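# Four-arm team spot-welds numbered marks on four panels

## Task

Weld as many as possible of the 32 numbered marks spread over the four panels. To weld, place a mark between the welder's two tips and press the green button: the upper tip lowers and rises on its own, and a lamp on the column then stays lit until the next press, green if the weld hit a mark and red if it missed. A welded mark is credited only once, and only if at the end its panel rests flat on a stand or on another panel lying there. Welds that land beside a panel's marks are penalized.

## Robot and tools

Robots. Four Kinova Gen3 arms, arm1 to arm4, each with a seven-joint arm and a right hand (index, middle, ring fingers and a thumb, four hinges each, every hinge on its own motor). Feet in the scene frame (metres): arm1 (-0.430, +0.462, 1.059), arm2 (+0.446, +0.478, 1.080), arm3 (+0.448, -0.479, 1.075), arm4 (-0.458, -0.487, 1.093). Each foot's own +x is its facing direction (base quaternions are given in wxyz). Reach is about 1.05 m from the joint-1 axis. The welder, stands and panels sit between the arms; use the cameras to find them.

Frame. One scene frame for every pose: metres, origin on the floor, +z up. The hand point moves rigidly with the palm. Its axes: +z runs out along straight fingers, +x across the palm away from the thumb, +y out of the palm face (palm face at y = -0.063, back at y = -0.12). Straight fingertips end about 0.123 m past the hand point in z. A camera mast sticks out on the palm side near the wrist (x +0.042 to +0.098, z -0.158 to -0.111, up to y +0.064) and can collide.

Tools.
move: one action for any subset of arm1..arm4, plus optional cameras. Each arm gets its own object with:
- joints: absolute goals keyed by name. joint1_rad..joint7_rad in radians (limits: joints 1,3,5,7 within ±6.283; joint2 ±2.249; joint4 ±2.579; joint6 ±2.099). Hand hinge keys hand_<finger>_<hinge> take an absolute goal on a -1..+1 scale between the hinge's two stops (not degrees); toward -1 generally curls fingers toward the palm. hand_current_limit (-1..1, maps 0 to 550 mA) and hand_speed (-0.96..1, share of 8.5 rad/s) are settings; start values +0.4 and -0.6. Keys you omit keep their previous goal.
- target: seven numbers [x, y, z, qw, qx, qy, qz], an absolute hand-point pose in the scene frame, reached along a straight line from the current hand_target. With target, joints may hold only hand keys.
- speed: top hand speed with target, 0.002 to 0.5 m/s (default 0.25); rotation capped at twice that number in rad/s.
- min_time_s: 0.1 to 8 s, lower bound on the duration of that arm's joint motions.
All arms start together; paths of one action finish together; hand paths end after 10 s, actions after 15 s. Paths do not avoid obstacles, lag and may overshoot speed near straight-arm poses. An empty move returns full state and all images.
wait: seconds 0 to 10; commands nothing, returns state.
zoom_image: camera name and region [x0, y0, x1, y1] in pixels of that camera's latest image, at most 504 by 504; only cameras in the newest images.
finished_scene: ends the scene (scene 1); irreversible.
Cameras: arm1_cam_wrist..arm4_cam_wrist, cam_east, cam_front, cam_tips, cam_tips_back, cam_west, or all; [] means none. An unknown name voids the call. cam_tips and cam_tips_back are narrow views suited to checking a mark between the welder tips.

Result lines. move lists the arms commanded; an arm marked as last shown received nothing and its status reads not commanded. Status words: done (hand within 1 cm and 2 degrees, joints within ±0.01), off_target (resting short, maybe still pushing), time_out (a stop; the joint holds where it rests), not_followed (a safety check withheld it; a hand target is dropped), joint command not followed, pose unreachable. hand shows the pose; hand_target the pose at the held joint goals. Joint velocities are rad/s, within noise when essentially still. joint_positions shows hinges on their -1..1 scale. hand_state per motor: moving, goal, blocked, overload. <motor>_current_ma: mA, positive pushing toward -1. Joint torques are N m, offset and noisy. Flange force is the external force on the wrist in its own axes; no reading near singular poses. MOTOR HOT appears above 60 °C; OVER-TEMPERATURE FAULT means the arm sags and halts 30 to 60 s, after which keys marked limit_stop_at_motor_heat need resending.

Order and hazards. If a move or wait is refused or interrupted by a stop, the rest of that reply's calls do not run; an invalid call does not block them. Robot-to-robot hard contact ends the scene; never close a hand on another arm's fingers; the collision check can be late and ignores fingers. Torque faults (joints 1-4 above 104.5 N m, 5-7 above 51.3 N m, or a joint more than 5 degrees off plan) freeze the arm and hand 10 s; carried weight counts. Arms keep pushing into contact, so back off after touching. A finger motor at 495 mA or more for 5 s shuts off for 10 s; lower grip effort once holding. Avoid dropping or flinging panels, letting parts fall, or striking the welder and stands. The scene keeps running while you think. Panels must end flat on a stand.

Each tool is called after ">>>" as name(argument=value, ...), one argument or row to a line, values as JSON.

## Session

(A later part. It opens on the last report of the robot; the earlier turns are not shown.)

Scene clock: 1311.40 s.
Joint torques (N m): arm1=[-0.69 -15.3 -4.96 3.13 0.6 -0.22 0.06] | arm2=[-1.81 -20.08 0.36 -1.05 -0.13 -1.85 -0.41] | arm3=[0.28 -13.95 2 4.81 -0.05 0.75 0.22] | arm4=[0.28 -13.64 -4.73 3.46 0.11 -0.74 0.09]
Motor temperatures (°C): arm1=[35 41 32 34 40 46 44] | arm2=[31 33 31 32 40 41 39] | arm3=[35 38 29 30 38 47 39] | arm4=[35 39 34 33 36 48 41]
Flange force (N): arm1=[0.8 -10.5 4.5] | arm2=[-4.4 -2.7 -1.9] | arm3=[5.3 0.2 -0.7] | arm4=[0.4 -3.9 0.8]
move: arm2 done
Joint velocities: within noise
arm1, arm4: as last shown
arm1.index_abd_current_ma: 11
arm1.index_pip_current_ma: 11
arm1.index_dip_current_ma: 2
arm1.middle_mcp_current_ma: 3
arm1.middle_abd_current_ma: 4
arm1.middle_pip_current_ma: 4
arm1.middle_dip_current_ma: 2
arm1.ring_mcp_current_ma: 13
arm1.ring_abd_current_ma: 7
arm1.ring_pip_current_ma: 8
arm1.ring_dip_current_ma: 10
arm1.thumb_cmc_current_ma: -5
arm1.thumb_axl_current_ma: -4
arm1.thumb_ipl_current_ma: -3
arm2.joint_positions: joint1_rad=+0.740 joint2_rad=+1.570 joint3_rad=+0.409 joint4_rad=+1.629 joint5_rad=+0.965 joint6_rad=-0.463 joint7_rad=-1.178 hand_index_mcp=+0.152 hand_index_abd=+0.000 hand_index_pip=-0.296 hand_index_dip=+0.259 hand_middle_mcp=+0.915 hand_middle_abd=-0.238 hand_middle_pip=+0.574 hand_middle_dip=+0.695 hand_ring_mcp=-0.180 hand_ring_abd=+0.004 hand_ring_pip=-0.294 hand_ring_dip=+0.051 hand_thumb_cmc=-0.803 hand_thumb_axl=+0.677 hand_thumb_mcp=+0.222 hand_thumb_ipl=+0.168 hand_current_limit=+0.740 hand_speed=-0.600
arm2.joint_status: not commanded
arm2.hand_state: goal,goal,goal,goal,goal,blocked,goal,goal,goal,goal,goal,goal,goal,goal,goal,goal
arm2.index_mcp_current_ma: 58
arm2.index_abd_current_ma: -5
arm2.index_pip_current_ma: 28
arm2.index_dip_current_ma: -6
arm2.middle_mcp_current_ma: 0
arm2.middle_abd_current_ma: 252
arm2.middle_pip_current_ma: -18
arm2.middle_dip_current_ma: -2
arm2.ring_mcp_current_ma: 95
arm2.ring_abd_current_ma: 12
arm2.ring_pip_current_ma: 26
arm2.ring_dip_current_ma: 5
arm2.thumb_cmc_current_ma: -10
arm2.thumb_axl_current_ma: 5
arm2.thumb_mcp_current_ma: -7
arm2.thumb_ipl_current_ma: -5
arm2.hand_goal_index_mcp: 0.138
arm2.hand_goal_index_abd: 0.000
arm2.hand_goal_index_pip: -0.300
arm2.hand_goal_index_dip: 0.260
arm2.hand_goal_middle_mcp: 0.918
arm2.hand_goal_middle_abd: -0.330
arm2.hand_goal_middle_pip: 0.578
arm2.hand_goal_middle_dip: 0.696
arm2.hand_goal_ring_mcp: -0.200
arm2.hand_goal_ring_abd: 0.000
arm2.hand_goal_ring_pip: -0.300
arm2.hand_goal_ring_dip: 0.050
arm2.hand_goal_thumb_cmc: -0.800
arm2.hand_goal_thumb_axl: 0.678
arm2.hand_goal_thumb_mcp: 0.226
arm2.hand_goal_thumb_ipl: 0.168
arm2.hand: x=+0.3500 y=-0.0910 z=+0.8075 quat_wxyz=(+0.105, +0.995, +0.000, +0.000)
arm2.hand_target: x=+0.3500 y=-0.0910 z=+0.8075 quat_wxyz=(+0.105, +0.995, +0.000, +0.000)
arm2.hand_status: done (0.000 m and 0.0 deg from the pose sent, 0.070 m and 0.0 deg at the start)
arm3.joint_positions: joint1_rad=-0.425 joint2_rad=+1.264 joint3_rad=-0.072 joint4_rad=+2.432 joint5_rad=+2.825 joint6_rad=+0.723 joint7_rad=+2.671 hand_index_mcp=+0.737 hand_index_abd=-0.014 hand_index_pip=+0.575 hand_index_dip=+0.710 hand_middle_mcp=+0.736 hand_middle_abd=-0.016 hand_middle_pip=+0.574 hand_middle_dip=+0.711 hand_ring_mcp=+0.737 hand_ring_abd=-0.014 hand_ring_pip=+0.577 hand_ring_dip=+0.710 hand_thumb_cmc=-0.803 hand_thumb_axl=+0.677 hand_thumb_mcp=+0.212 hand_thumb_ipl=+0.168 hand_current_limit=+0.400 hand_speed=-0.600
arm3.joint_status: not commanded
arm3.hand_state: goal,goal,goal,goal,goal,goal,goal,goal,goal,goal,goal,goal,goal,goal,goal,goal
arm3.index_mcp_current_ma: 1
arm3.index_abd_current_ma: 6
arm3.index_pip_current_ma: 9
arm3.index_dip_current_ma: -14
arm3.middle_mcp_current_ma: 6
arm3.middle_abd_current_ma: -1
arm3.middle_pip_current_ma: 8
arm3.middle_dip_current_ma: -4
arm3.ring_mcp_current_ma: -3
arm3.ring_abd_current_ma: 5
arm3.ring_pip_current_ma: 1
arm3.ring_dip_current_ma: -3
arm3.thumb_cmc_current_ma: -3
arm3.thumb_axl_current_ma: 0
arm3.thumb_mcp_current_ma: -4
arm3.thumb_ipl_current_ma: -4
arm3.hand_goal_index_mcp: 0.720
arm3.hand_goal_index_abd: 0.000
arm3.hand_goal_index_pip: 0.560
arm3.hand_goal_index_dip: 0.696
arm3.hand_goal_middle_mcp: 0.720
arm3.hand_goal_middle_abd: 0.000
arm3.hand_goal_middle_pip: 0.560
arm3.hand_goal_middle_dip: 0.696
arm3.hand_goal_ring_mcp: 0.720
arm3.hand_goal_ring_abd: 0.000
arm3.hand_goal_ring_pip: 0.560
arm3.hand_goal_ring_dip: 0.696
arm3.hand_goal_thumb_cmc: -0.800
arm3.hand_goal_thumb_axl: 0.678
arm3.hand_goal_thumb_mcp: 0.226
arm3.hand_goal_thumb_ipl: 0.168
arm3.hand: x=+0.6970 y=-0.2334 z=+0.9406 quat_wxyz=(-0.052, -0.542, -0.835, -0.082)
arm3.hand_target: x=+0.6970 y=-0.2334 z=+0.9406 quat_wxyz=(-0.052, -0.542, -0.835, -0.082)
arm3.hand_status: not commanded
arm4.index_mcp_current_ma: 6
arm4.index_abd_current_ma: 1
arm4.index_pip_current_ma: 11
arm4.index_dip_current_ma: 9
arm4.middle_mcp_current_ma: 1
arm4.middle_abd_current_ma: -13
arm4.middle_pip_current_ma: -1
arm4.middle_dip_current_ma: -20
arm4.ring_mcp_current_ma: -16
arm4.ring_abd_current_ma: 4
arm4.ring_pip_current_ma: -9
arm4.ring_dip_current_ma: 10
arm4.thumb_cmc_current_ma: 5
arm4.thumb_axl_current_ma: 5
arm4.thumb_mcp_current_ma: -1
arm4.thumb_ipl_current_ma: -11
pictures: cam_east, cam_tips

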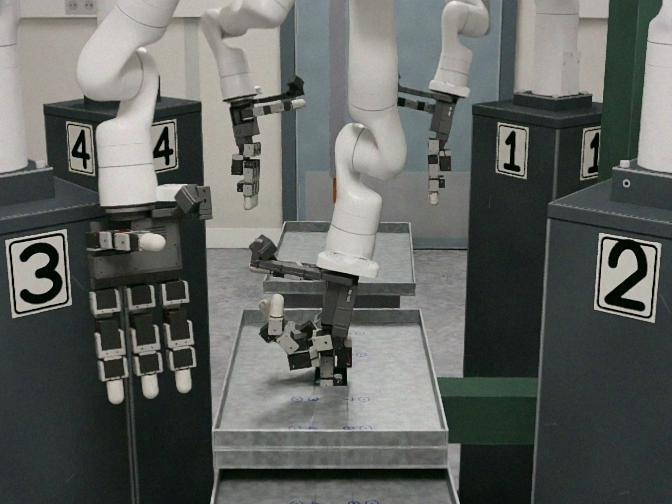

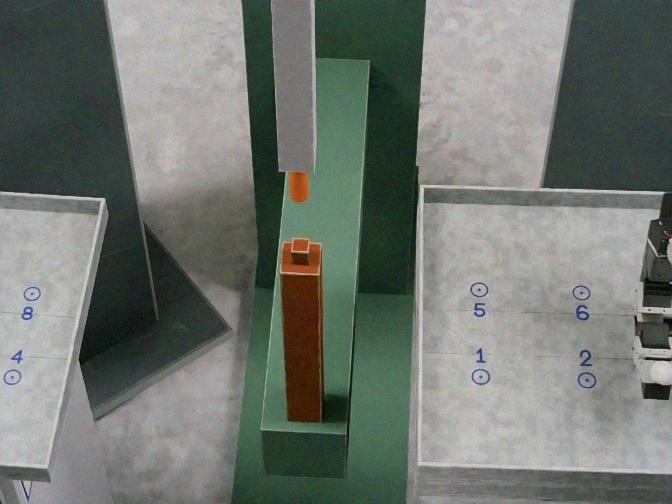

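>>> move(
  arm2={"target": [0.425, -0.091, 0.8075, 0.1045, 0.9945, 0, 0], "speed": 0.05},
  cameras=["cam_tips", "cam_east", "cam_front"],
)

Scene clock: 1313.80 s.
Joint torques (N m): arm1=[-0.63 -15.41 -4.92 3.08 0.61 -0.18 0.01] | arm2=[-1.69 -20.21 0.26 -1.41 -0.16 -1.75 -0.37] | arm3=[0.36 -14.03 2 4.75 -0.01 0.75 0.22] | arm4=[0.25 -13.74 -4.65 3.32 0.13 -0.73 0.07]
Motor temperatures (°C): arm1=[35 41 32 34 40 46 44] | arm2=[31 33 31 32 40 41 39] | arm3=[35 38 29 30 38 47 39] | arm4=[35 39 34 33 36 48 41]
Flange force (N): arm1=[1.0 -10.6 4.6] | arm2=[-4.6 -2.8 -2.4] | arm3=[5.4 -0.2 -0.7] | arm4=[0.4 -4.1 0.5]
move: arm2 done
Joint velocities: within noise
arm1, arm3, arm4: as last shown
arm1.index_mcp_current_ma: -1
arm1.index_abd_current_ma: 10
arm1.index_pip_current_ma: 6
arm1.index_dip_current_ma: 0
arm1.middle_mcp_current_ma: 12
arm1.middle_abd_current_ma: 6
arm1.middle_pip_current_ma: -5
arm1.middle_dip_current_ma: -3
arm1.ring_mcp_current_ma: -2
arm1.ring_abd_current_ma: 14
arm1.ring_pip_current_ma: 12
arm1.ring_dip_current_ma: 8
arm1.thumb_cmc_current_ma: -7
arm1.thumb_axl_current_ma: -1
arm1.thumb_mcp_current_ma: -4
arm1.thumb_ipl_current_ma: -1
arm2.joint_positions: joint1_rad=+0.592 joint2_rad=+1.554 joint3_rad=+0.362 joint4_rad=+1.650 joint5_rad=+0.866 joint6_rad=-0.402 joint7_rad=-1.215 hand_index_mcp=+0.152 hand_index_abd=+0.000 hand_index_pip=-0.296 hand_index_dip=+0.259 hand_middle_mcp=+0.915 hand_middle_abd=-0.238 hand_middle_pip=+0.574 hand_middle_dip=+0.695 hand_ring_mcp=-0.180 hand_ring_abd=+0.004 hand_ring_pip=-0.294 hand_ring_dip=+0.051 hand_thumb_cmc=-0.803 hand_thumb_axl=+0.677 hand_thumb_mcp=+0.222 hand_thumb_ipl=+0.168 hand_current_limit=+0.740 hand_speed=-0.600
arm2.joint_status: not commanded
arm2.hand_state: goal,goal,goal,goal,goal,blocked,goal,goal,goal,goal,goal,goal,goal,goal,goal,goal
arm2.index_mcp_current_ma: 63
arm2.index_abd_current_ma: -6
arm2.index_pip_current_ma: 25
arm2.index_dip_current_ma: -5
arm2.middle_mcp_current_ma: -1
arm2.middle_abd_current_ma: 249
arm2.middle_pip_current_ma: -19
arm2.middle_dip_current_ma: -4
arm2.ring_mcp_current_ma: 87
arm2.ring_abd_current_ma: 10
arm2.ring_pip_current_ma: 31
arm2.ring_dip_current_ma: 2
arm2.thumb_cmc_current_ma: -6
arm2.thumb_axl_current_ma: 6
arm2.thumb_mcp_current_ma: -14
arm2.thumb_ipl_current_ma: -4
arm2.hand_goal_index_mcp: 0.138
arm2.hand_goal_index_abd: 0.000
arm2.hand_goal_index_pip: -0.300
arm2.hand_goal_index_dip: 0.260
arm2.hand_goal_middle_mcp: 0.918
arm2.hand_goal_middle_abd: -0.330
arm2.hand_goal_middle_pip: 0.578
arm2.hand_goal_middle_dip: 0.696
arm2.hand_goal_ring_mcp: -0.200
arm2.hand_goal_ring_abd: 0.000
arm2.hand_goal_ring_pip: -0.300
arm2.hand_goal_ring_dip: 0.050
arm2.hand_goal_thumb_cmc: -0.800
arm2.hand_goal_thumb_axl: 0.678
arm2.hand_goal_thumb_mcp: 0.226
arm2.hand_goal_thumb_ipl: 0.168
arm2.hand: x=+0.4250 y=-0.0910 z=+0.8075 quat_wxyz=(+0.104, +0.995, +0.000, +0.000)
arm2.hand_target: x=+0.4250 y=-0.0910 z=+0.8075 quat_wxyz=(+0.105, +0.995, +0.000, +0.000)
arm2.hand_status: done (0.000 m and 0.0 deg from the pose sent, 0.075 m and 0.0 deg at the start)
arm3.index_mcp_current_ma: 6
arm3.index_abd_current_ma: 4
arm3.index_pip_current_ma: 11
arm3.index_dip_current_ma: -6
arm3.middle_mcp_current_ma: 8
arm3.middle_abd_current_ma: 10
arm3.middle_pip_current_ma: 5
arm3.middle_dip_current_ma: -12
arm3.ring_mcp_current_ma: -6
arm3.ring_pip_current_ma: 6
arm3.ring_dip_current_ma: 5
arm3.thumb_cmc_current_ma: -1
arm3.thumb_axl_current_ma: 2
arm3.thumb_ipl_current_ma: -5
arm4.index_mcp_current_ma: 7
arm4.index_abd_current_ma: -5
arm4.index_pip_current_ma: 1
arm4.index_dip_current_ma: -7
arm4.middle_mcp_current_ma: -11
arm4.middle_abd_current_ma: 5
arm4.middle_pip_current_ma: -14
arm4.middle_dip_current_ma: -16
arm4.ring_mcp_current_ma: -14
arm4.ring_abd_current_ma: 0
arm4.ring_pip_current_ma: -12
arm4.thumb_cmc_current_ma: 10
arm4.thumb_axl_current_ma: -13
arm4.thumb_mcp_current_ma: 3
arm4.thumb_ipl_current_ma: -3
pictures: cam_east, cam_front, cam_tips

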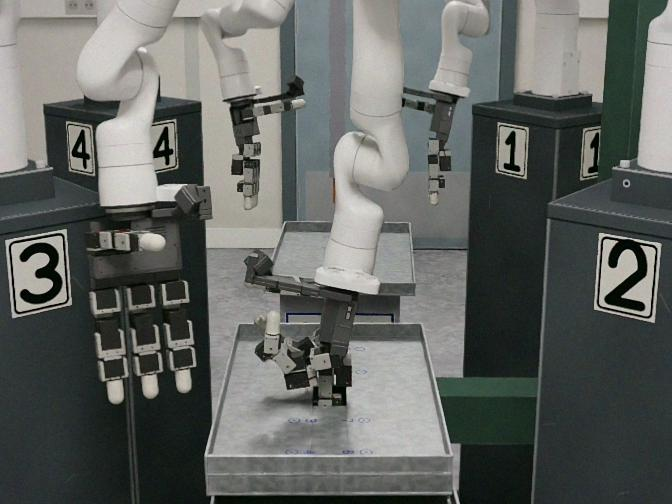

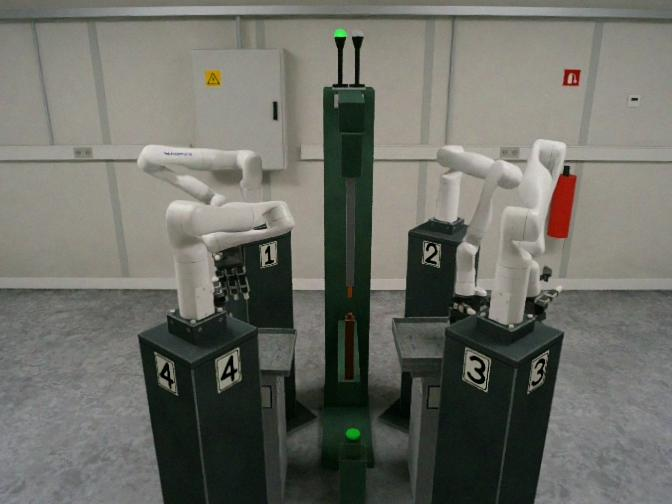

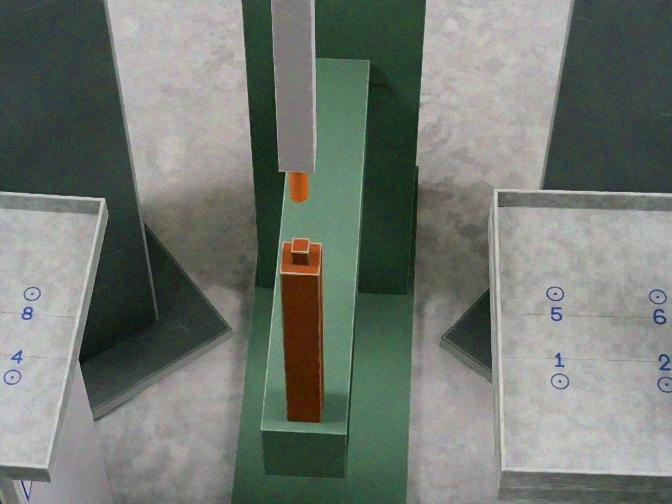

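>>> move(
  arm2={"target": [0.395, -0.091, 0.8075, 0.1045, 0.9945, 0, 0], "speed": 0.04},
  cameras=["cam_tips", "cam_east"],
)

Scene clock: 1315.77 s.
Joint torques (N m): arm1=[-0.68 -15.39 -4.95 3.06 0.63 -0.21 0.05] | arm2=[0.15 -19.46 2.72 -0.55 -0.29 -0.42 -0.31] | arm3=[0.29 -13.95 2 4.75 -0.02 0.76 0.22] | arm4=[0.18 -13.65 -4.65 3.3 0.11 -0.78 0.09]
Motor temperatures (°C): arm1=[35 41 32 34 40 46 44] | arm2=[31 33 31 32 40 41 39] | arm3=[35 38 29 30 38 47 39] | arm4=[35 39 34 33 36 48 41]
Flange force (N): arm1=[1.0 -10.7 4.5] | arm2=[-0.6 -3.2 -2.3] | arm3=[5.3 0.1 -0.9] | arm4=[0.0 -3.9 0.5]
move: arm2 done
Joint velocities: within noise
arm1, arm3, arm4: as last shown
arm1.index_mcp_current_ma: -14
arm1.index_abd_current_ma: 11
arm1.index_pip_current_ma: 12
arm1.middle_mcp_current_ma: -1
arm1.middle_abd_current_ma: 3
arm1.middle_pip_current_ma: 2
arm1.middle_dip_current_ma: 2
arm1.ring_mcp_current_ma: 2
arm1.ring_abd_current_ma: 9
arm1.ring_pip_current_ma: 9
arm1.ring_dip_current_ma: 6
arm1.thumb_cmc_current_ma: 1
arm1.thumb_axl_current_ma: 5
arm1.thumb_mcp_current_ma: 7
arm1.thumb_ipl_current_ma: 0
arm2.joint_positions: joint1_rad=+0.649 joint2_rad=+1.561 joint3_rad=+0.382 joint4_rad=+1.647 joint5_rad=+0.900 joint6_rad=-0.430 joint7_rad=-1.196 hand_index_mcp=+0.152 hand_index_abd=+0.000 hand_index_pip=-0.296 hand_index_dip=+0.259 hand_middle_mcp=+0.915 hand_middle_abd=-0.319 hand_middle_pip=+0.574 hand_middle_dip=+0.695 hand_ring_mcp=-0.180 hand_ring_abd=+0.004 hand_ring_pip=-0.294 hand_ring_dip=+0.051 hand_thumb_cmc=-0.803 hand_thumb_axl=+0.677 hand_thumb_mcp=+0.222 hand_thumb_ipl=+0.168 hand_current_limit=+0.740 hand_speed=-0.600
arm2.joint_status: not commanded
arm2.hand_state: goal,goal,goal,goal,goal,goal,goal,goal,goal,goal,goal,goal,goal,goal,goal,goal
arm2.index_mcp_current_ma: 53
arm2.index_abd_current_ma: -4
arm2.index_pip_current_ma: 27
arm2.index_dip_current_ma: -3
arm2.middle_mcp_current_ma: -3
arm2.middle_abd_current_ma: 24
arm2.middle_pip_current_ma: -19
arm2.middle_dip_current_ma: -10
arm2.ring_mcp_current_ma: 94
arm2.ring_abd_current_ma: 8
arm2.ring_pip_current_ma: 32
arm2.ring_dip_current_ma: 4
arm2.thumb_cmc_current_ma: -9
arm2.thumb_axl_current_ma: 13
arm2.thumb_mcp_current_ma: -11
arm2.thumb_ipl_current_ma: -2
arm2.hand_goal_index_mcp: 0.138
arm2.hand_goal_index_abd: 0.000
arm2.hand_goal_index_pip: -0.300
arm2.hand_goal_index_dip: 0.260
arm2.hand_goal_middle_mcp: 0.918
arm2.hand_goal_middle_abd: -0.330
arm2.hand_goal_middle_pip: 0.578
arm2.hand_goal_middle_dip: 0.696
arm2.hand_goal_ring_mcp: -0.200
arm2.hand_goal_ring_abd: 0.000
arm2.hand_goal_ring_pip: -0.300
arm2.hand_goal_ring_dip: 0.050
arm2.hand_goal_thumb_cmc: -0.800
arm2.hand_goal_thumb_axl: 0.678
arm2.hand_goal_thumb_mcp: 0.226
arm2.hand_goal_thumb_ipl: 0.168
arm2.hand: x=+0.3950 y=-0.0910 z=+0.8075 quat_wxyz=(+0.105, +0.995, +0.000, +0.000)
arm2.hand_target: x=+0.3950 y=-0.0910 z=+0.8075 quat_wxyz=(+0.105, +0.995, +0.000, +0.000)
arm2.hand_status: done (0.000 m and 0.0 deg from the pose sent, 0.030 m and 0.0 deg at the start)
arm3.index_mcp_current_ma: 0
arm3.index_abd_current_ma: 5
arm3.index_pip_current_ma: 6
arm3.index_dip_current_ma: -9
arm3.middle_mcp_current_ma: 10
arm3.middle_abd_current_ma: 3
arm3.middle_pip_current_ma: 10
arm3.middle_dip_current_ma: -9
arm3.ring_mcp_current_ma: -2
arm3.ring_abd_current_ma: 10
arm3.ring_pip_current_ma: -2
arm3.ring_dip_current_ma: -6
arm3.thumb_axl_current_ma: -3
arm3.thumb_mcp_current_ma: -8
arm3.thumb_ipl_current_ma: -11
arm4.index_mcp_current_ma: -3
arm4.index_abd_current_ma: -6
arm4.index_pip_current_ma: 7
arm4.index_dip_current_ma: 6
arm4.middle_mcp_current_ma: -14
arm4.middle_abd_current_ma: -9
arm4.middle_pip_current_ma: -7
arm4.middle_dip_current_ma: -4
arm4.ring_mcp_current_ma: -1
arm4.ring_abd_current_ma: 5
arm4.ring_pip_current_ma: 8
arm4.ring_dip_current_ma: 6
arm4.thumb_cmc_current_ma: -7
arm4.thumb_axl_current_ma: 3
arm4.thumb_mcp_current_ma: -7
pictures: cam_east, cam_tips

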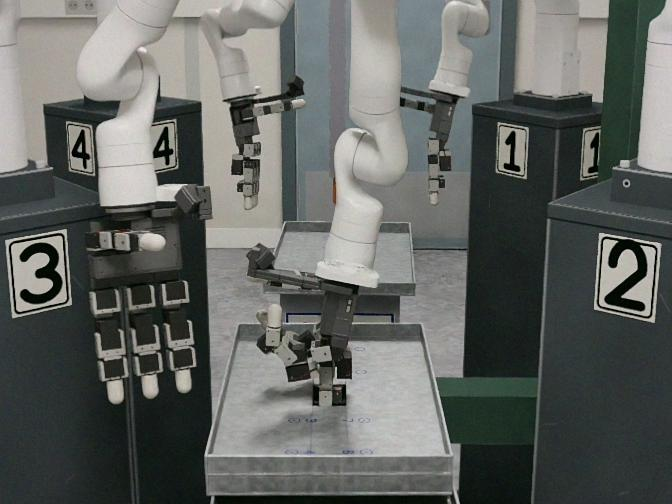

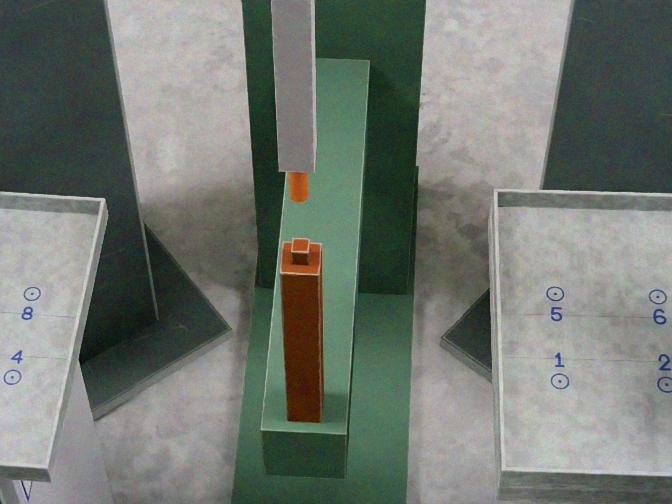

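>>> move(
  arm2={"target": [0.395, -0.091, 0.95, 0.1045, 0.9945, 0, 0], "speed": 0.08},
  cameras=["cam_tips", "cam_east", "cam_front"],
)

Scene clock: 1318.30 s.
Joint torques (N m): arm1=[-0.65 -15.42 -4.97 3.13 0.63 -0.19 0.06] | arm2=[0.15 -19.12 2.03 -1.82 -0.24 -0.28 -0.37] | arm3=[0.4 -13.99 2.04 4.71 0 0.73 0.24] | arm4=[0.3 -13.75 -4.58 3.32 0.11 -0.71 0.08]
Motor temperatures (°C): arm1=[35 41 32 34 40 46 44] | arm2=[31 33 31 32 40 41 39] | arm3=[35 38 29 30 38 47 39] | arm4=[35 38 34 33 36 48 41]
Flange force (N): arm1=[1.0 -10.6 4.8] | arm2=[-0.7 -6.2 -0.5] | arm3=[5.5 -0.5 -0.9] | arm4=[0.7 -4.2 0.3]
move: arm2 done
Joint velocities: within noise
arm1, arm3, arm4: as last shown
arm1.index_mcp_current_ma: -7
arm1.index_abd_current_ma: 8
arm1.index_pip_current_ma: 9
arm1.index_dip_current_ma: 7
arm1.middle_mcp_current_ma: 5
arm1.middle_abd_current_ma: 0
arm1.middle_pip_current_ma: -4
arm1.middle_dip_current_ma: 0
arm1.ring_mcp_current_ma: 4
arm1.ring_pip_current_ma: 7
arm1.ring_dip_current_ma: 5
arm1.thumb_cmc_current_ma: 3
arm1.thumb_axl_current_ma: -3
arm1.thumb_mcp_current_ma: -5
arm1.thumb_ipl_current_ma: -2
arm2.joint_positions: joint1_rad=+0.702 joint2_rad=+1.194 joint3_rad=+0.330 joint4_rad=+1.874 joint5_rad=+1.190 joint6_rad=-0.317 joint7_rad=-1.329 hand_index_mcp=+0.152 hand_index_abd=+0.000 hand_index_pip=-0.296 hand_index_dip=+0.259 hand_middle_mcp=+0.915 hand_middle_abd=-0.320 hand_middle_pip=+0.574 hand_middle_dip=+0.695 hand_ring_mcp=-0.180 hand_ring_abd=+0.004 hand_ring_pip=-0.294 hand_ring_dip=+0.051 hand_thumb_cmc=-0.803 hand_thumb_axl=+0.677 hand_thumb_mcp=+0.222 hand_thumb_ipl=+0.168 hand_current_limit=+0.740 hand_speed=-0.600
arm2.joint_status: not commanded
arm2.hand_state: goal,goal,goal,goal,goal,goal,goal,goal,goal,goal,goal,goal,goal,goal,goal,goal
arm2.index_mcp_current_ma: 56
arm2.index_abd_current_ma: -5
arm2.index_pip_current_ma: 26
arm2.index_dip_current_ma: -7
arm2.middle_mcp_current_ma: -2
arm2.middle_abd_current_ma: 25
arm2.middle_pip_current_ma: -20
arm2.middle_dip_current_ma: -9
arm2.ring_mcp_current_ma: 85
arm2.ring_abd_current_ma: 13
arm2.ring_pip_current_ma: 30
arm2.ring_dip_current_ma: 5
arm2.thumb_cmc_current_ma: -11
arm2.thumb_axl_current_ma: 2
arm2.thumb_mcp_current_ma: -11
arm2.thumb_ipl_current_ma: -5
arm2.hand_goal_index_mcp: 0.138
arm2.hand_goal_index_abd: 0.000
arm2.hand_goal_index_pip: -0.300
arm2.hand_goal_index_dip: 0.260
arm2.hand_goal_middle_mcp: 0.918
arm2.hand_goal_middle_abd: -0.330
arm2.hand_goal_middle_pip: 0.578
arm2.hand_goal_middle_dip: 0.696
arm2.hand_goal_ring_mcp: -0.200
arm2.hand_goal_ring_abd: 0.000
arm2.hand_goal_ring_pip: -0.300
arm2.hand_goal_ring_dip: 0.050
arm2.hand_goal_thumb_cmc: -0.800
arm2.hand_goal_thumb_axl: 0.678
arm2.hand_goal_thumb_mcp: 0.226
arm2.hand_goal_thumb_ipl: 0.168
arm2.hand: x=+0.3950 y=-0.0910 z=+0.9500 quat_wxyz=(+0.104, +0.995, +0.000, +0.000)
arm2.hand_target: x=+0.3950 y=-0.0910 z=+0.9500 quat_wxyz=(+0.104, +0.995, +0.000, +0.000)
arm2.hand_status: done (0.000 m and 0.0 deg from the pose sent, 0.142 m and 0.0 deg at the start)
arm3.index_mcp_current_ma: 4
arm3.index_abd_current_ma: 10
arm3.index_dip_current_ma: -7
arm3.middle_mcp_current_ma: 4
arm3.middle_abd_current_ma: 1
arm3.middle_pip_current_ma: 9
arm3.middle_dip_current_ma: -7
arm3.ring_mcp_current_ma: -5
arm3.ring_abd_current_ma: 8
arm3.ring_pip_current_ma: -5
arm3.ring_dip_current_ma: 4
arm3.thumb_cmc_current_ma: 1
arm3.thumb_axl_current_ma: -8
arm3.thumb_mcp_current_ma: -6
arm3.thumb_ipl_current_ma: -3
arm4.index_mcp_current_ma: -7
arm4.index_abd_current_ma: -2
arm4.index_pip_current_ma: 11
arm4.index_dip_current_ma: -6
arm4.middle_mcp_current_ma: 9
arm4.middle_abd_current_ma: -1
arm4.middle_dip_current_ma: -15
arm4.ring_mcp_current_ma: -12
arm4.ring_abd_current_ma: -1
arm4.ring_pip_current_ma: -7
arm4.ring_dip_current_ma: -3
arm4.thumb_cmc_current_ma: 11
arm4.thumb_axl_current_ma: -7
arm4.thumb_mcp_current_ma: -8
arm4.thumb_ipl_current_ma: -14
pictures: cam_east, cam_front, cam_tips

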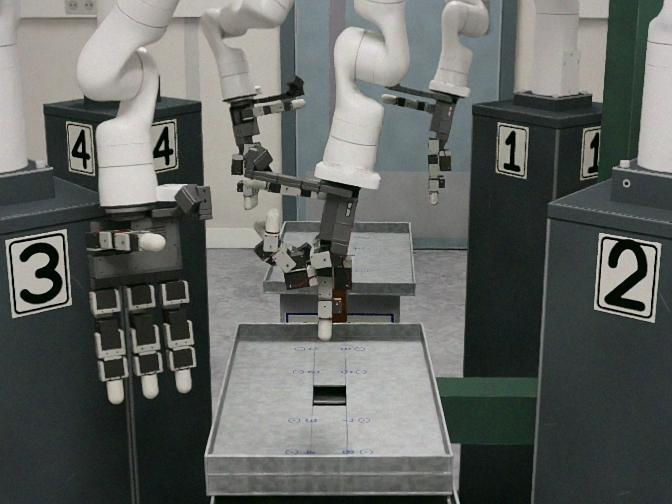

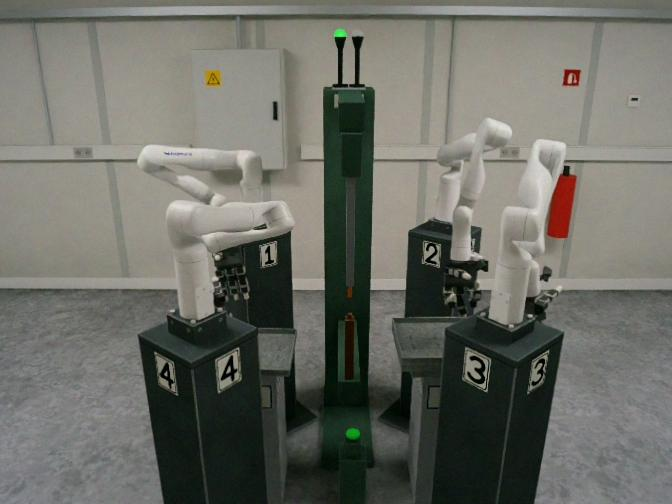

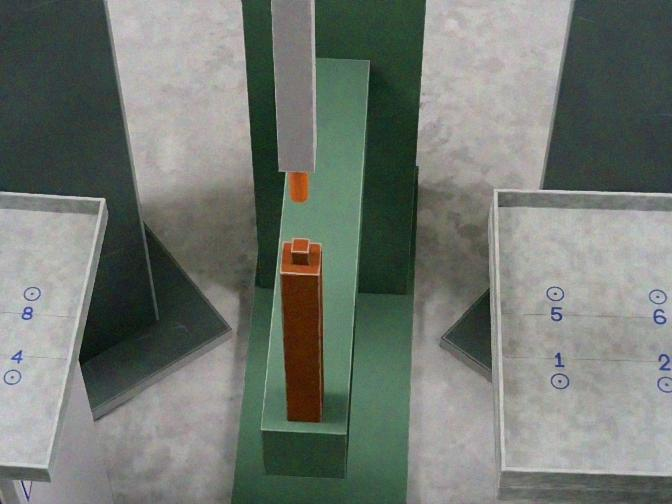

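>>> finished_scene(
)

The scene is finished: the task was done.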